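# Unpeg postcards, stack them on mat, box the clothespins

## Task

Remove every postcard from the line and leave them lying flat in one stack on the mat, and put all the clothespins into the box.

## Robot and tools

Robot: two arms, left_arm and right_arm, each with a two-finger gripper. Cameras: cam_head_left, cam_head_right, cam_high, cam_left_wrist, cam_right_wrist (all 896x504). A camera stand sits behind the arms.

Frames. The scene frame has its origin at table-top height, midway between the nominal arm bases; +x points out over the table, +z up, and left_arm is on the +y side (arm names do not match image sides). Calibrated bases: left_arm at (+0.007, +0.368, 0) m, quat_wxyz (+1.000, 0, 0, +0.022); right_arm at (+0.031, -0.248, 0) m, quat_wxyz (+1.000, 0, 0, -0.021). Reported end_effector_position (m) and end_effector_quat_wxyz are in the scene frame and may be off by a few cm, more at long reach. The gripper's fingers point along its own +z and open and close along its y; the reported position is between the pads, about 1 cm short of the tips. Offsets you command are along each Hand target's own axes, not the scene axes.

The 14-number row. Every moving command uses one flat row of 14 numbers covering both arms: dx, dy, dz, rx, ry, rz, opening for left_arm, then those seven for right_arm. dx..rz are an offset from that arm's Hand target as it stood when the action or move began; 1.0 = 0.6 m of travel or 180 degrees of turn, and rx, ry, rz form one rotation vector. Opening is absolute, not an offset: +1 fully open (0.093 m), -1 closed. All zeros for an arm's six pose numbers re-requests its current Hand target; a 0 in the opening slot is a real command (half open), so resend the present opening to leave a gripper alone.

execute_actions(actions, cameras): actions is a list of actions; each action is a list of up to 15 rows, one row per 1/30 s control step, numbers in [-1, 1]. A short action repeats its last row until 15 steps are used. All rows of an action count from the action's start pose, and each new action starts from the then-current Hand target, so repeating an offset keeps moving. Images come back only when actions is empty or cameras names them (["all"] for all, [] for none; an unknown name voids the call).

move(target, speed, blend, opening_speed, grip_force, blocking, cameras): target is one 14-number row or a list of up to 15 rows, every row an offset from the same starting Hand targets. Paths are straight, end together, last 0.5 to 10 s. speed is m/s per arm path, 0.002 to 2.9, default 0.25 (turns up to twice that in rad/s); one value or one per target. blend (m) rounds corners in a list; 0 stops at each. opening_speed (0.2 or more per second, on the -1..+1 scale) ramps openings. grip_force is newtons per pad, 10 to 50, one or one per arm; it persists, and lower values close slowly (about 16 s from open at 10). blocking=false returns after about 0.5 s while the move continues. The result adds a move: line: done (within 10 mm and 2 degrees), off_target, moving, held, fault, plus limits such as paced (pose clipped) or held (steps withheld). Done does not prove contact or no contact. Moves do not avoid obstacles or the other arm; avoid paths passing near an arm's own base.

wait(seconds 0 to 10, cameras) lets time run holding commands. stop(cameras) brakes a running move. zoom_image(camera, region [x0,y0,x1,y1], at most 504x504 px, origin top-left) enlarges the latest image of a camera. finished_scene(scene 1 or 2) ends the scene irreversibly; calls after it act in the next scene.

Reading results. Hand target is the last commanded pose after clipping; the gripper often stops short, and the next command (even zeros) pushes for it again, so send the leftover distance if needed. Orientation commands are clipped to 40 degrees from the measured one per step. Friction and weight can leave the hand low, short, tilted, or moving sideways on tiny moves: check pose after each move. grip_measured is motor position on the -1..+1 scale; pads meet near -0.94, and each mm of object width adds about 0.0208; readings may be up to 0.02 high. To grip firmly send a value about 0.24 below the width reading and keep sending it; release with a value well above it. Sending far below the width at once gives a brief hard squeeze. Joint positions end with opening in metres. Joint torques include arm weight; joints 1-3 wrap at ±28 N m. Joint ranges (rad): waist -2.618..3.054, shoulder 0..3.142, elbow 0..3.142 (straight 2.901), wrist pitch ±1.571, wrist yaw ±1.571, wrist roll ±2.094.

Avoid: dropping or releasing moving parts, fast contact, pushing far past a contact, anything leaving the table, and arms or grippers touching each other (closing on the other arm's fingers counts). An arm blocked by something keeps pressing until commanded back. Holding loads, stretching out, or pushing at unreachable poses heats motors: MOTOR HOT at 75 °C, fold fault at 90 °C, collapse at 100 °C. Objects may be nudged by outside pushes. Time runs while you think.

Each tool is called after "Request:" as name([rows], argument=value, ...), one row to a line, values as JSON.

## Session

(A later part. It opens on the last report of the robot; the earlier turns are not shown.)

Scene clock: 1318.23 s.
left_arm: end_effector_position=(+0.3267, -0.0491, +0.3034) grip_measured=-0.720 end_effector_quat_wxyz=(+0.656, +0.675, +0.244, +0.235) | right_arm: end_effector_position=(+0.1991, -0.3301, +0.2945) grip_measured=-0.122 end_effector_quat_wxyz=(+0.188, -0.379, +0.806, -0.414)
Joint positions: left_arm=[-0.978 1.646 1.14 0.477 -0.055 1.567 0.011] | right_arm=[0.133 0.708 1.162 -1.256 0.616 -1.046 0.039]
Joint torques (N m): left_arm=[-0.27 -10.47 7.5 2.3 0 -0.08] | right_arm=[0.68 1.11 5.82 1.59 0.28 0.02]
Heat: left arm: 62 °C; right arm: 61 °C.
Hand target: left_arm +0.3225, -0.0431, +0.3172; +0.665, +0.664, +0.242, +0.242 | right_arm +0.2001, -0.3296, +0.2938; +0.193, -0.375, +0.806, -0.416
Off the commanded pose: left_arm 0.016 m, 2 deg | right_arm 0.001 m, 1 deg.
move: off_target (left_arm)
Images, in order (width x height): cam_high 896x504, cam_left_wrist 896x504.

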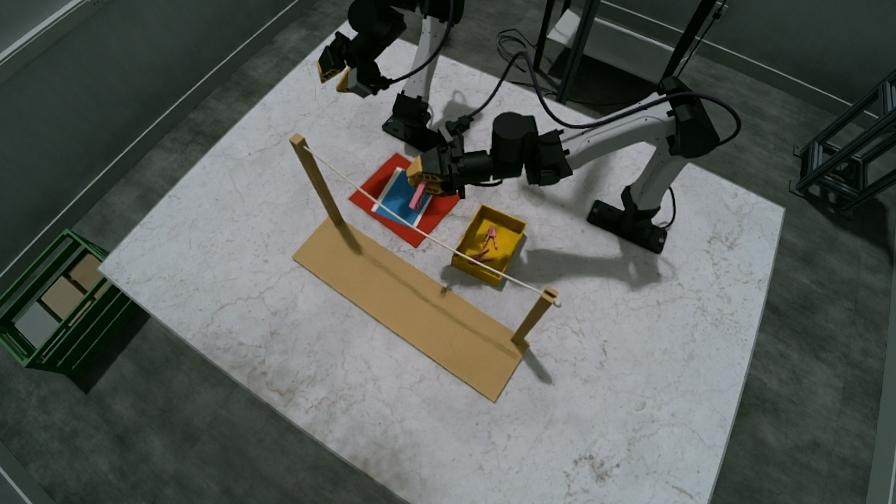

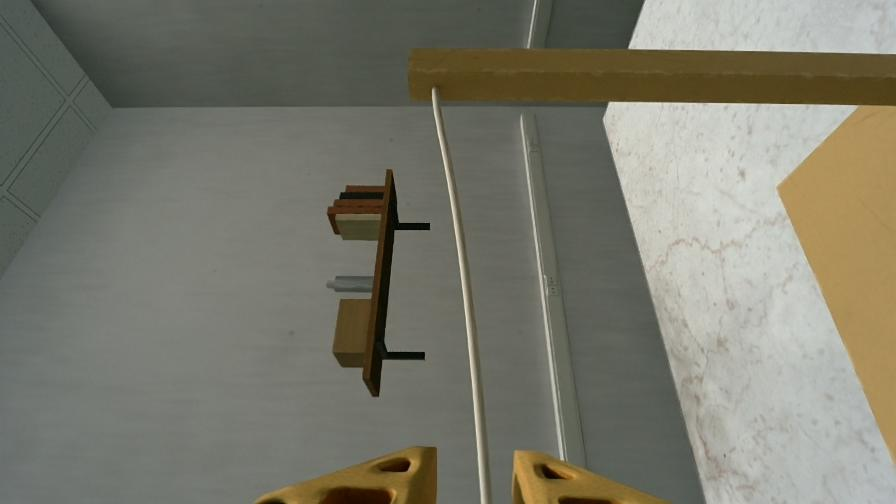

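Request:
move([
  [0,0,-0.1,0,0,0,-1,0,0,0,0,0,0,-0.12],
  [0.032,-0.195,-0.252,0.4275,0,0,-1,0,0,0,0,0,0,-0.12],
], speed=0.15, blend=[0.02,0], cameras=["cam_high","cam_head_left","cam_left_wrist"])

Request:
zoom_image(camera="cam_high", region=[430, 170, 550, 290])

Scene clock: 1328.77 s.
left_arm: end_effector_position=(+0.2405, +0.0872, +0.1994) grip_measured=-0.720 end_effector_quat_wxyz=(+0.109, +0.932, +0.342, +0.049) | right_arm: end_effector_position=(+0.1991, -0.3301, +0.2945) grip_measured=-0.122 end_effector_quat_wxyz=(+0.188, -0.379, +0.806, -0.414)
Joint positions: left_arm=[-0.93 1.734 1.738 -1.336 -0.021 1.555 0.011] | right_arm=[0.133 0.708 1.162 -1.256 0.616 -1.046 0.039]
Joint torques (N m): left_arm=[0.34 -6.11 9.01 0.65 0.36 0.01] | right_arm=[0.7 1.1 5.82 1.58 0.28 0.02]
Heat: left arm: 60 °C; right arm: 60 °C.
Hand target: left_arm +0.2404, +0.0850, +0.2000; +0.107, +0.934, +0.340, +0.039 | right_arm +0.2001, -0.3296, +0.2938; +0.193, -0.375, +0.806, -0.416
Off the commanded pose: left_arm 0.002 m, 1 deg | right_arm 0.001 m, 1 deg.
move: done
Images, in order (width x height): cam_head_left 896x504, cam_high 896x504, cam_left_wrist 896x504.

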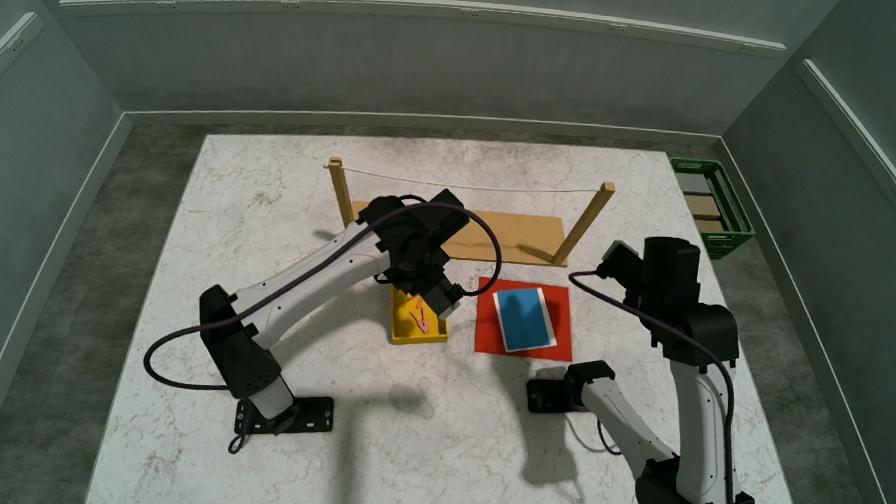

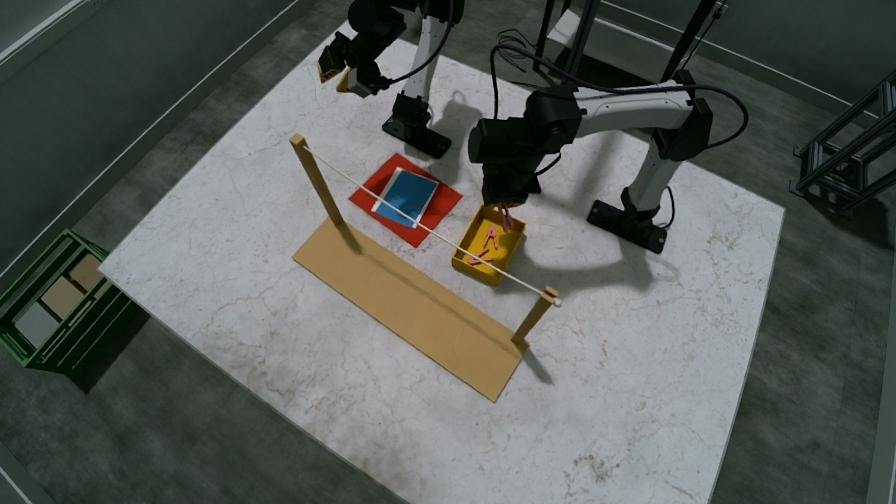

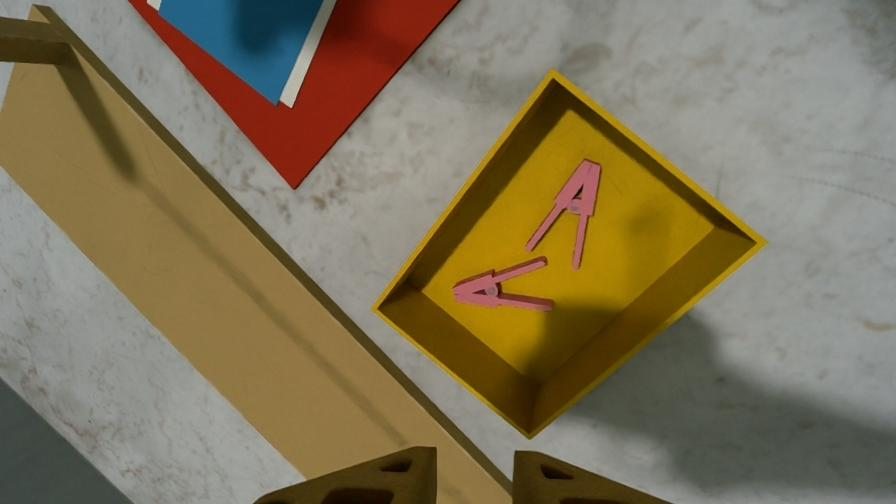

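Scaled by 4.200 from the camera's 896x504 image, which has a finer 1280x720 frame.

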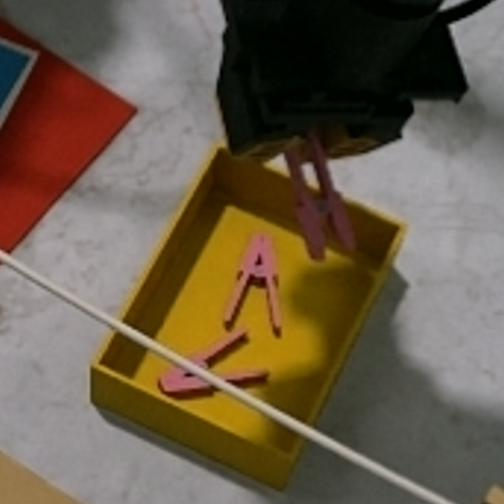

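Request:
execute_actions(actions=[], cameras=["cam_high","cam_left_wrist","cam_head_left"])

Request:
zoom_image(camera="cam_high", region=[430, 170, 550, 290])

Scene clock: 1334.73 s.
left_arm: end_effector_position=(+0.2405, +0.0873, +0.1994) grip_measured=-0.720 end_effector_quat_wxyz=(+0.109, +0.932, +0.342, +0.049) | right_arm: end_effector_position=(+0.1991, -0.3301, +0.2945) grip_measured=-0.122 end_effector_quat_wxyz=(+0.188, -0.379, +0.806, -0.414)
Joint positions: left_arm=[-0.93 1.734 1.738 -1.337 -0.021 1.555 0.011] | right_arm=[0.133 0.708 1.162 -1.256 0.616 -1.046 0.039]
Joint velocities: within noise
Joint torques (N m): left_arm=[0.35 -6.12 9.01 0.7 0.35 0] | right_arm=[0.68 1.05 5.82 1.58 0.29 0.02]
Heat: left arm: 59 °C; right arm: 60 °C.
Hand target: left_arm +0.2404, +0.0850, +0.2000; +0.107, +0.934, +0.340, +0.039 | right_arm +0.2001, -0.3296, +0.2938; +0.193, -0.375, +0.806, -0.416
Tool commands: left_gripper/opening=-1.0 right_gripper/opening=-0.12
Off the commanded pose: left_arm 0.002 m, 1 deg | right_arm 0.001 m, 1 deg.
Images, in order (width x height): cam_head_left 896x504, cam_high 896x504, cam_left_wrist 896x504.

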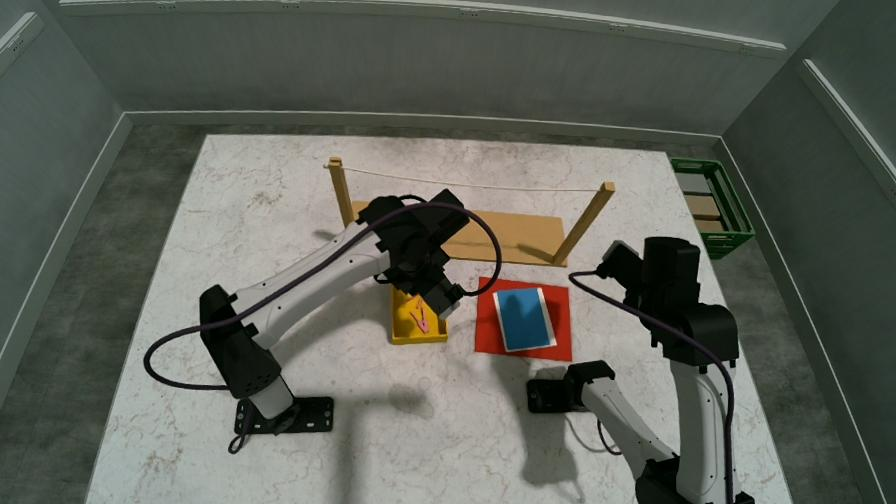

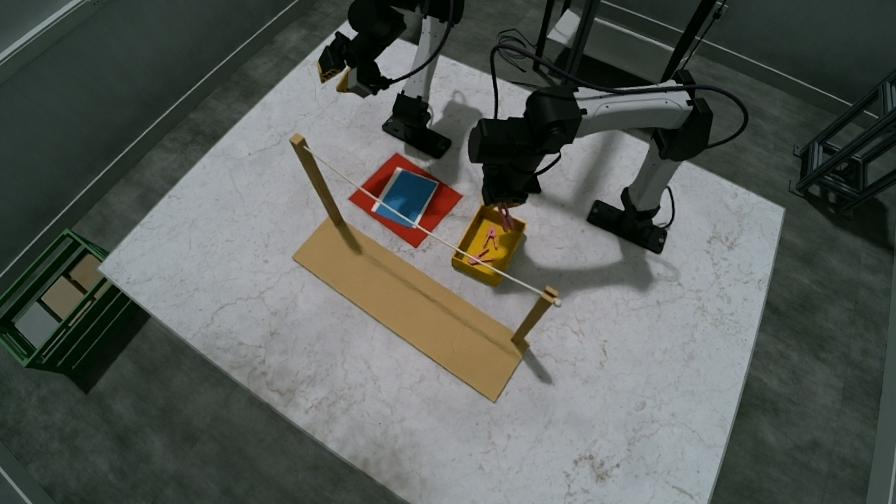

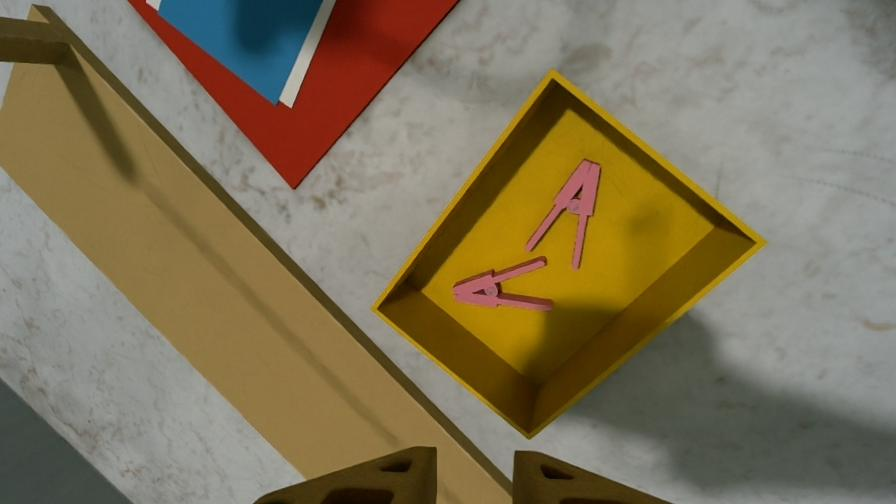

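Scaled by 4.200 from the camera's 896x504 image, which has a finer 1280x720 frame.

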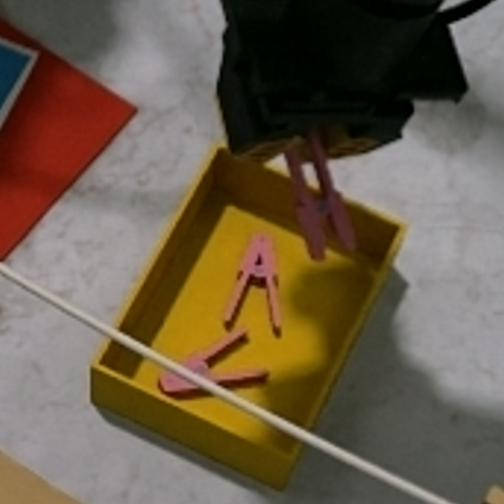

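Request:
move(target=[0.016,-0.045,0.1095,0,0,0,-1,0,0,0,0,0,0,-0.12], speed=0.08, cameras=["cam_high"])

Request:
zoom_image(camera="cam_high", region=[430, 170, 550, 290])

Scene clock: 1341.13 s.
left_arm: end_effector_position=(+0.2402, +0.1028, +0.1200) grip_measured=-0.720 end_effector_quat_wxyz=(+0.083, +0.934, +0.346, +0.040) | right_arm: end_effector_position=(+0.1991, -0.3301, +0.2945) grip_measured=-0.122 end_effector_quat_wxyz=(+0.188, -0.379, +0.806, -0.414)
Joint positions: left_arm=[-0.9 1.711 1.405 -1.081 -0.016 1.577 0.011] | right_arm=[0.133 0.708 1.162 -1.256 0.616 -1.046 0.039]
Joint torques (N m): left_arm=[0.28 -10.1 6.49 0.9 0.36 0.08] | right_arm=[0.69 1.09 5.82 1.58 0.28 0.02]
Heat: left arm: 59 °C; right arm: 60 °C.
Hand target: left_arm +0.2403, +0.0998, +0.1299; +0.108, +0.934, +0.339, +0.039 | right_arm +0.2001, -0.3296, +0.2938; +0.193, -0.375, +0.806, -0.416
Off the commanded pose: left_arm 0.010 m, 3 deg | right_arm 0.001 m, 1 deg.
move: off_target (left_arm)
Images, in order (width x height): cam_high 896x504.

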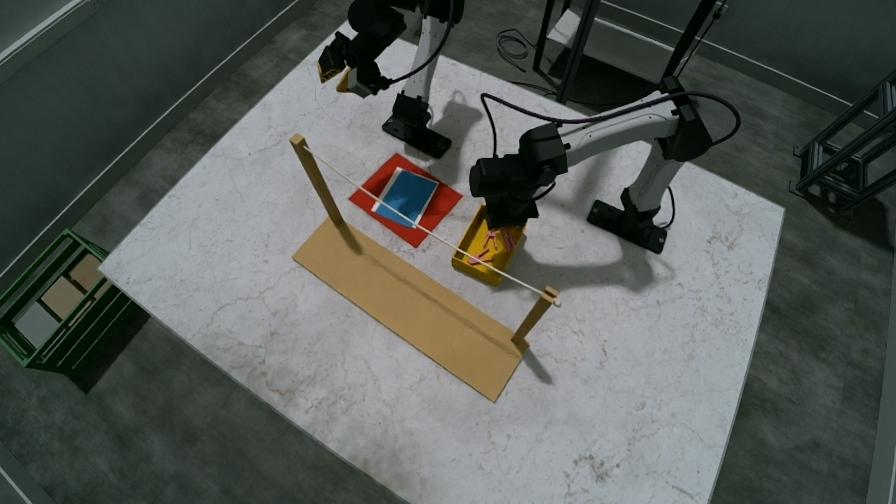

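Scaled by 4.200 from the camera's 896x504 image, which has a finer 1280x720 frame.

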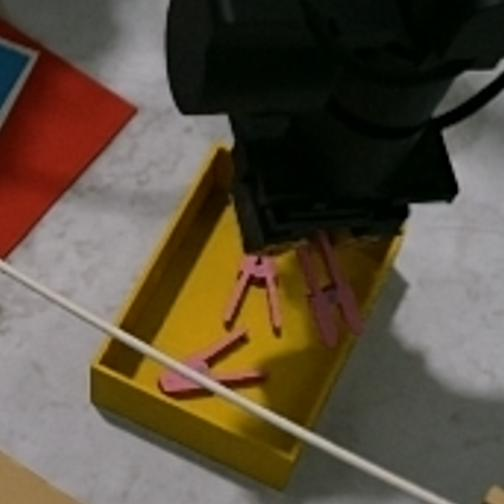

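Request:
move([
  [-0.0293,0,0.017,0,0,0,-1,0,0,0,0,0,0,-0.12],
  [-0.0293,-0.015,0.082,0,0,0,-1,0,0,0,0,0,0,-0.12],
], speed=0.06, blend=0.008, cameras=["cam_high"])

Request:
zoom_image(camera="cam_high", region=[430, 170, 550, 290])

Scene clock: 1350.70 s.
left_arm: end_effector_position=(+0.2290, +0.0903, +0.0817) grip_measured=-0.720 end_effector_quat_wxyz=(+0.101, +0.935, +0.337, +0.042) | right_arm: end_effector_position=(+0.1991, -0.3301, +0.2945) grip_measured=-0.122 end_effector_quat_wxyz=(+0.188, -0.379, +0.806, -0.414)
Joint positions: left_arm=[-0.947 1.711 1.244 -0.886 -0.016 1.548 0.011] | right_arm=[0.133 0.708 1.162 -1.256 0.616 -1.046 0.039]
Joint torques (N m): left_arm=[-0.35 -7.02 6.5 0.97 0.24 -0.18] | right_arm=[0.65 1.07 5.83 1.58 0.29 0.03]
Heat: left arm: 60 °C; right arm: 60 °C.
Hand target: left_arm +0.2285, +0.0866, +0.0800; +0.108, +0.934, +0.340, +0.039 | right_arm +0.2001, -0.3296, +0.2938; +0.193, -0.375, +0.806, -0.416
Off the commanded pose: left_arm 0.004 m, 1 deg | right_arm 0.001 m, 1 deg.
move: done
Images, in order (width x height): cam_high 896x504.

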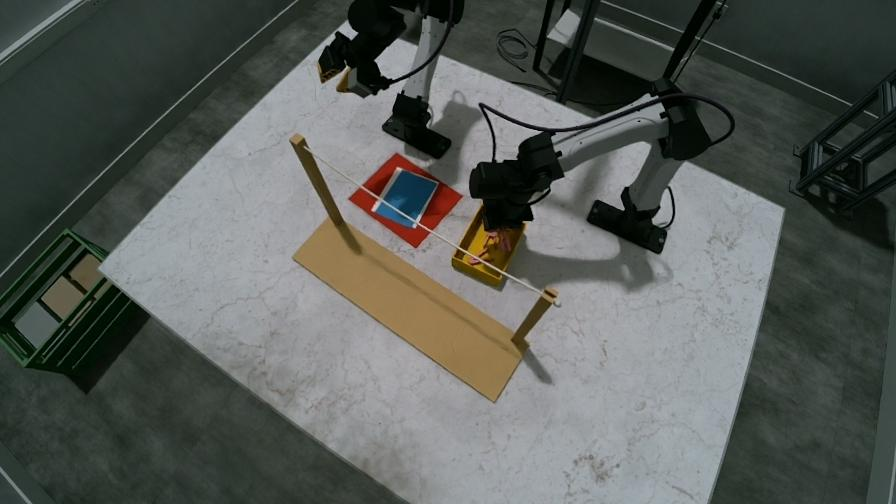

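Scaled by 4.200 from the camera's 896x504 image, which has a finer 1280x720 frame.

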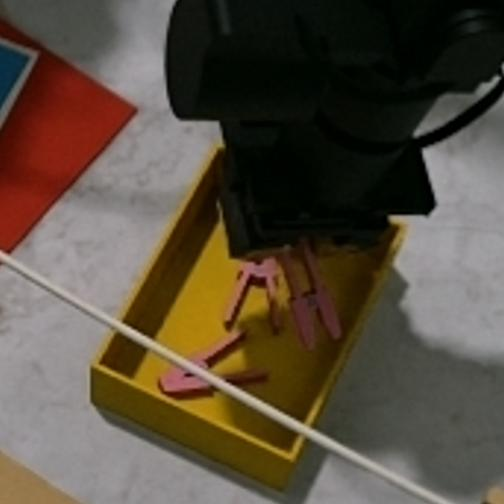

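Request:
move(target=[0,-0.0057,0.0244,0,0,0,-1,0,0,0,0,0,0,-0.12], speed=0.04, cameras=["cam_high"])

Request:
zoom_image(camera="cam_high", region=[430, 170, 550, 290])

Scene clock: 1354.50 s.
left_arm: end_effector_position=(+0.2294, +0.0898, +0.0716) grip_measured=-0.720 end_effector_quat_wxyz=(+0.108, +0.934, +0.337, +0.044) | right_arm: end_effector_position=(+0.1991, -0.3301, +0.2945) grip_measured=-0.122 end_effector_quat_wxyz=(+0.188, -0.379, +0.806, -0.414)
Joint positions: left_arm=[-0.947 1.711 1.2 -0.827 -0.016 1.548 0.011] | right_arm=[0.133 0.708 1.162 -1.256 0.616 -1.046 0.039]
Joint torques (N m): left_arm=[-0.38 -5.85 6.45 0.99 0.23 -0.19] | right_arm=[0.68 1.09 5.81 1.59 0.28 0.03]
Heat: left arm: 59 °C; right arm: 60 °C.
Hand target: left_arm +0.2285, +0.0866, +0.0649; +0.108, +0.934, +0.340, +0.039 | right_arm +0.2001, -0.3296, +0.2938; +0.193, -0.375, +0.806, -0.416
Off the commanded pose: left_arm 0.007 m, 1 deg | right_arm 0.001 m, 1 deg.
move: done
Images, in order (width x height): cam_high 896x504.

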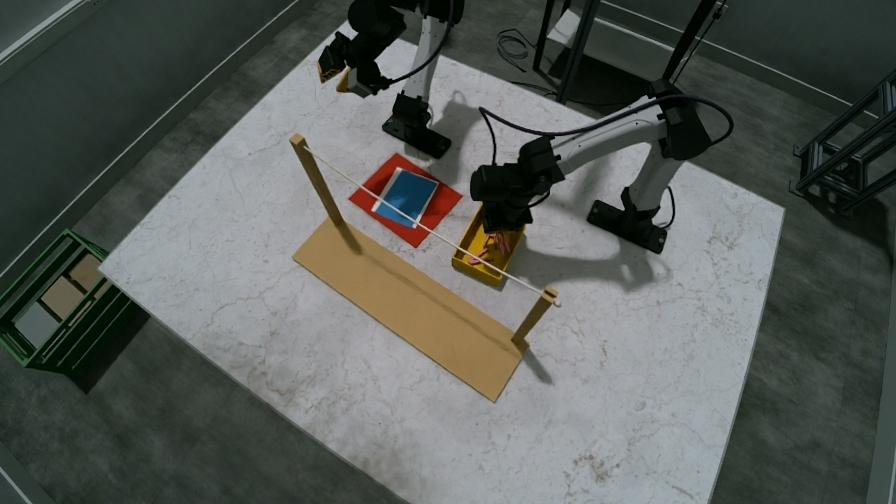

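Scaled by 4.200 from the camera's 896x504 image, which has a finer 1280x720 frame.

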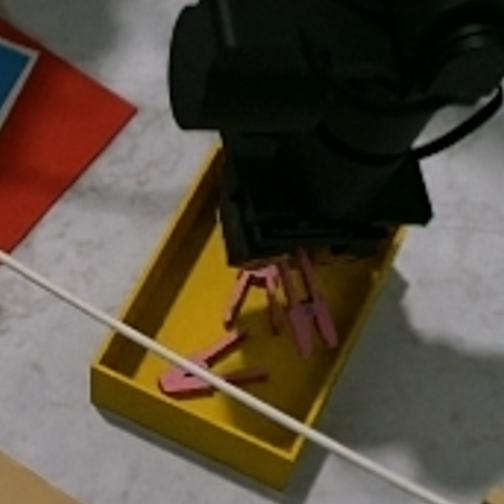

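Request:
move(target=[0,-0.005,0.021,0,0,0,-1,0,0,0,0,0,0,-0.12], speed=0.03, cameras=["cam_high"])

Request:
zoom_image(camera="cam_high", region=[460, 200, 530, 270])

Scene clock: 1357.33 s.
left_arm: end_effector_position=(+0.2293, +0.0899, +0.0582) grip_measured=-0.720 end_effector_quat_wxyz=(+0.107, +0.935, +0.337, +0.044) | right_arm: end_effector_position=(+0.1991, -0.3301, +0.2945) grip_measured=-0.122 end_effector_quat_wxyz=(+0.188, -0.379, +0.806, -0.414)
Joint positions: left_arm=[-0.947 1.727 1.164 -0.776 -0.016 1.548 0.011] | right_arm=[0.133 0.708 1.162 -1.256 0.616 -1.046 0.039]
Joint torques (N m): left_arm=[-0.39 -5.97 6.39 0.95 0.24 -0.17] | right_arm=[0.69 1.09 5.81 1.59 0.29 0.02]
Heat: left arm: 59 °C; right arm: 60 °C.
Hand target: left_arm +0.2284, +0.0867, +0.0519; +0.108, +0.934, +0.340, +0.039 | right_arm +0.2001, -0.3296, +0.2938; +0.193, -0.375, +0.806, -0.416
Off the commanded pose: left_arm 0.007 m, 1 deg | right_arm 0.001 m, 1 deg.
move: done
Images, in order (width x height): cam_high 896x504.

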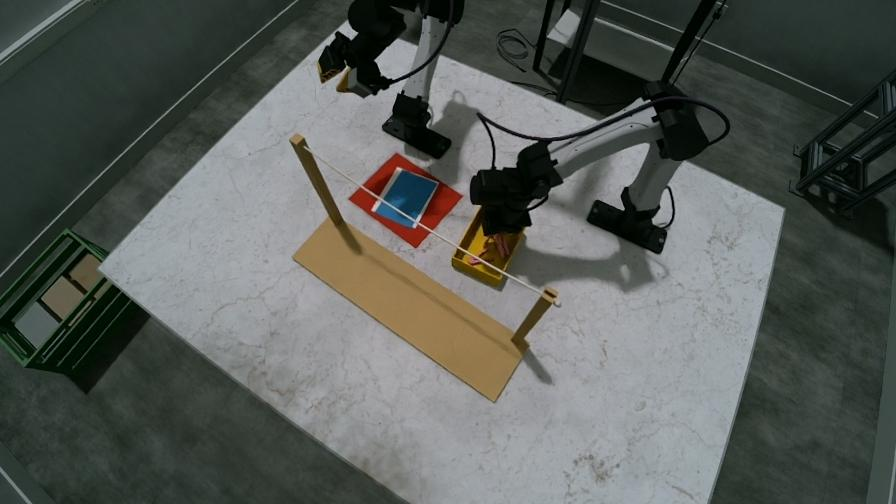

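Scaled by 7.200 from the camera's 896x504 image, which has a finer 1280x720 frame.

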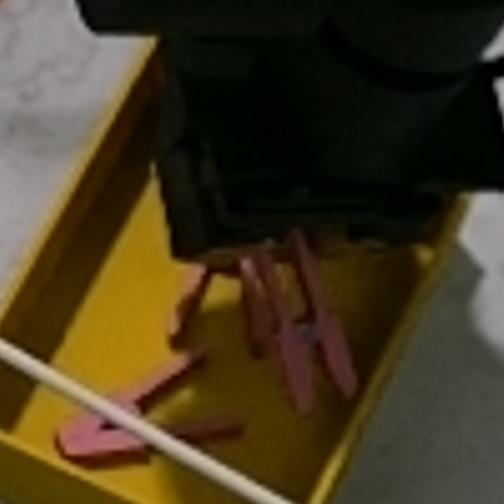

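Request:
move(target=[0,0,0,0,0,0,-0.1,0,0,0,0,0,0,-0.12], opening_speed=0.25, cameras=["cam_high"])

Request:
zoom_image(camera="cam_high", region=[460, 200, 530, 270])

Scene clock: 1362.80 s.
left_arm: end_effector_position=(+0.2295, +0.0897, +0.0582) grip_measured=-0.102 end_effector_quat_wxyz=(+0.107, +0.934, +0.337, +0.044) | right_arm: end_effector_position=(+0.1991, -0.3301, +0.2945) grip_measured=-0.122 end_effector_quat_wxyz=(+0.188, -0.379, +0.806, -0.414)
Joint positions: left_arm=[-0.947 1.727 1.164 -0.775 -0.016 1.548 0.04] | right_arm=[0.133 0.708 1.162 -1.256 0.616 -1.046 0.039]
Joint torques (N m): left_arm=[-0.38 -6.01 6.41 1 0.25 -0.18] | right_arm=[0.68 1.06 5.86 1.58 0.28 0.02]
Heat: left arm: 58 °C; right arm: 60 °C.
Hand target: left_arm +0.2284, +0.0867, +0.0519; +0.108, +0.934, +0.340, +0.039 | right_arm +0.2001, -0.3296, +0.2938; +0.193, -0.375, +0.806, -0.416
Off the commanded pose: left_arm 0.007 m, 1 deg | right_arm 0.001 m, 1 deg.
move: done
Images, in order (width x height): cam_high 896x504.

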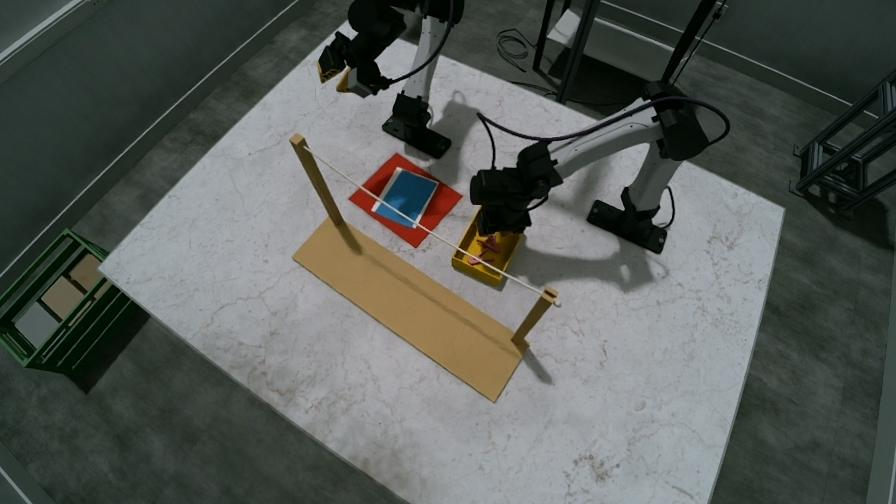

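Scaled by 7.200 from the camera's 896x504 image, which has a finer 1280x720 frame.

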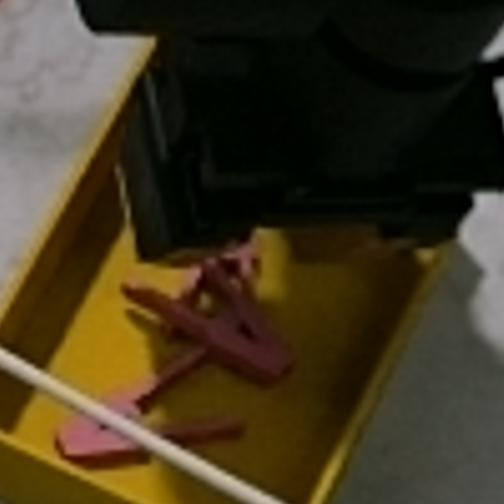

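Released. Lift straight up.

Request:
move(target=[0,0.0645,-0.2415,0,0,0,-0.1,0,0,0,0,0,0,-0.12], speed=0.12, cameras=["cam_high", "cam_left_wrist"])

Request:
zoom_image(camera="cam_high", region=[430, 170, 550, 290])

Scene clock: 1366.70 s.
left_arm: end_effector_position=(+0.2333, +0.0848, +0.2007) grip_measured=-0.102 end_effector_quat_wxyz=(+0.110, +0.934, +0.337, +0.045) | right_arm: end_effector_position=(+0.1991, -0.3301, +0.2945) grip_measured=-0.122 end_effector_quat_wxyz=(+0.188, -0.379, +0.806, -0.414)
Joint positions: left_arm=[-0.947 1.726 1.734 -1.341 -0.016 1.548 0.04] | right_arm=[0.133 0.708 1.162 -1.256 0.616 -1.046 0.039]
Joint torques (N m): left_arm=[-0.31 -6.49 8.54 0.73 0.24 -0.17] | right_arm=[0.69 1.06 5.83 1.59 0.29 0.01]
Heat: left arm: 57 °C; right arm: 60 °C.
Hand target: left_arm +0.2315, +0.0831, +0.2018; +0.107, +0.934, +0.340, +0.039 | right_arm +0.2001, -0.3296, +0.2938; +0.193, -0.375, +0.806, -0.416
Off the commanded pose: left_arm 0.003 m, 1 deg | right_arm 0.001 m, 1 deg.
move: done
Images, in order (width x height): cam_high 896x504, cam_left_wrist 896x504.

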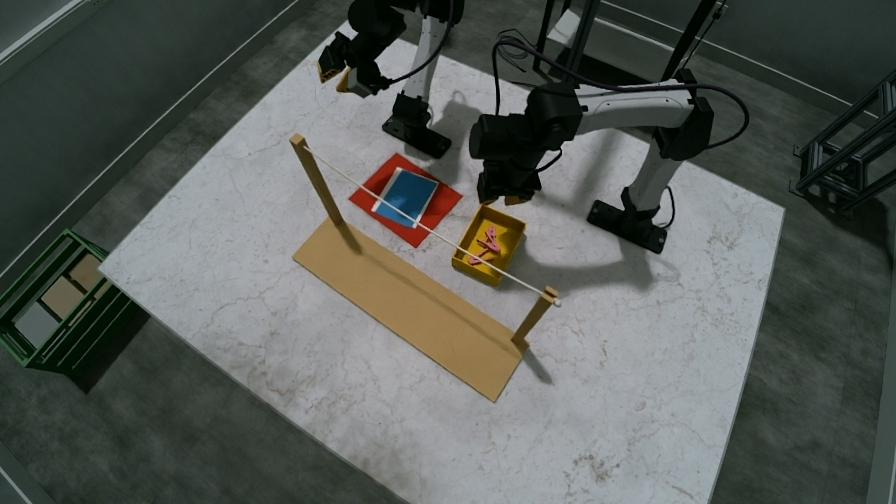

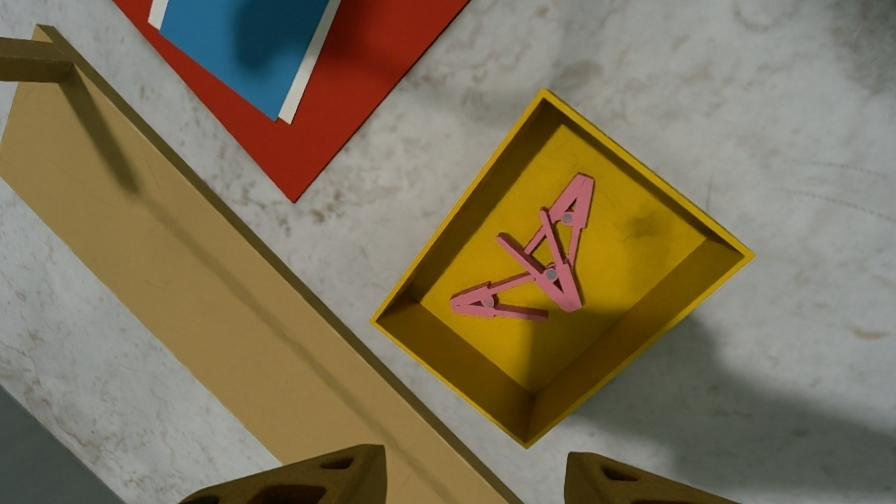

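Scaled by 4.200 from the camera's 896x504 image, which has a finer 1280x720 frame.

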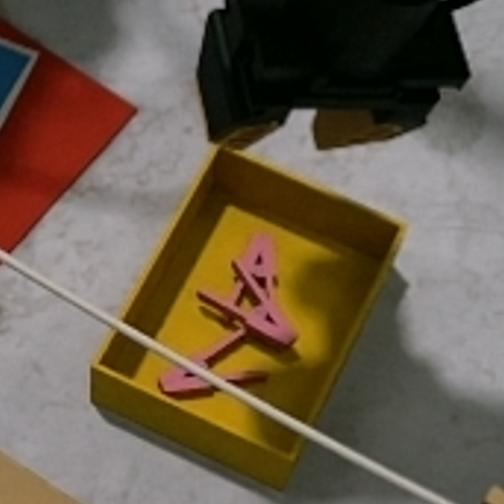

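Request:
finished_scene(scene=2)

The scene is finished: the task was done.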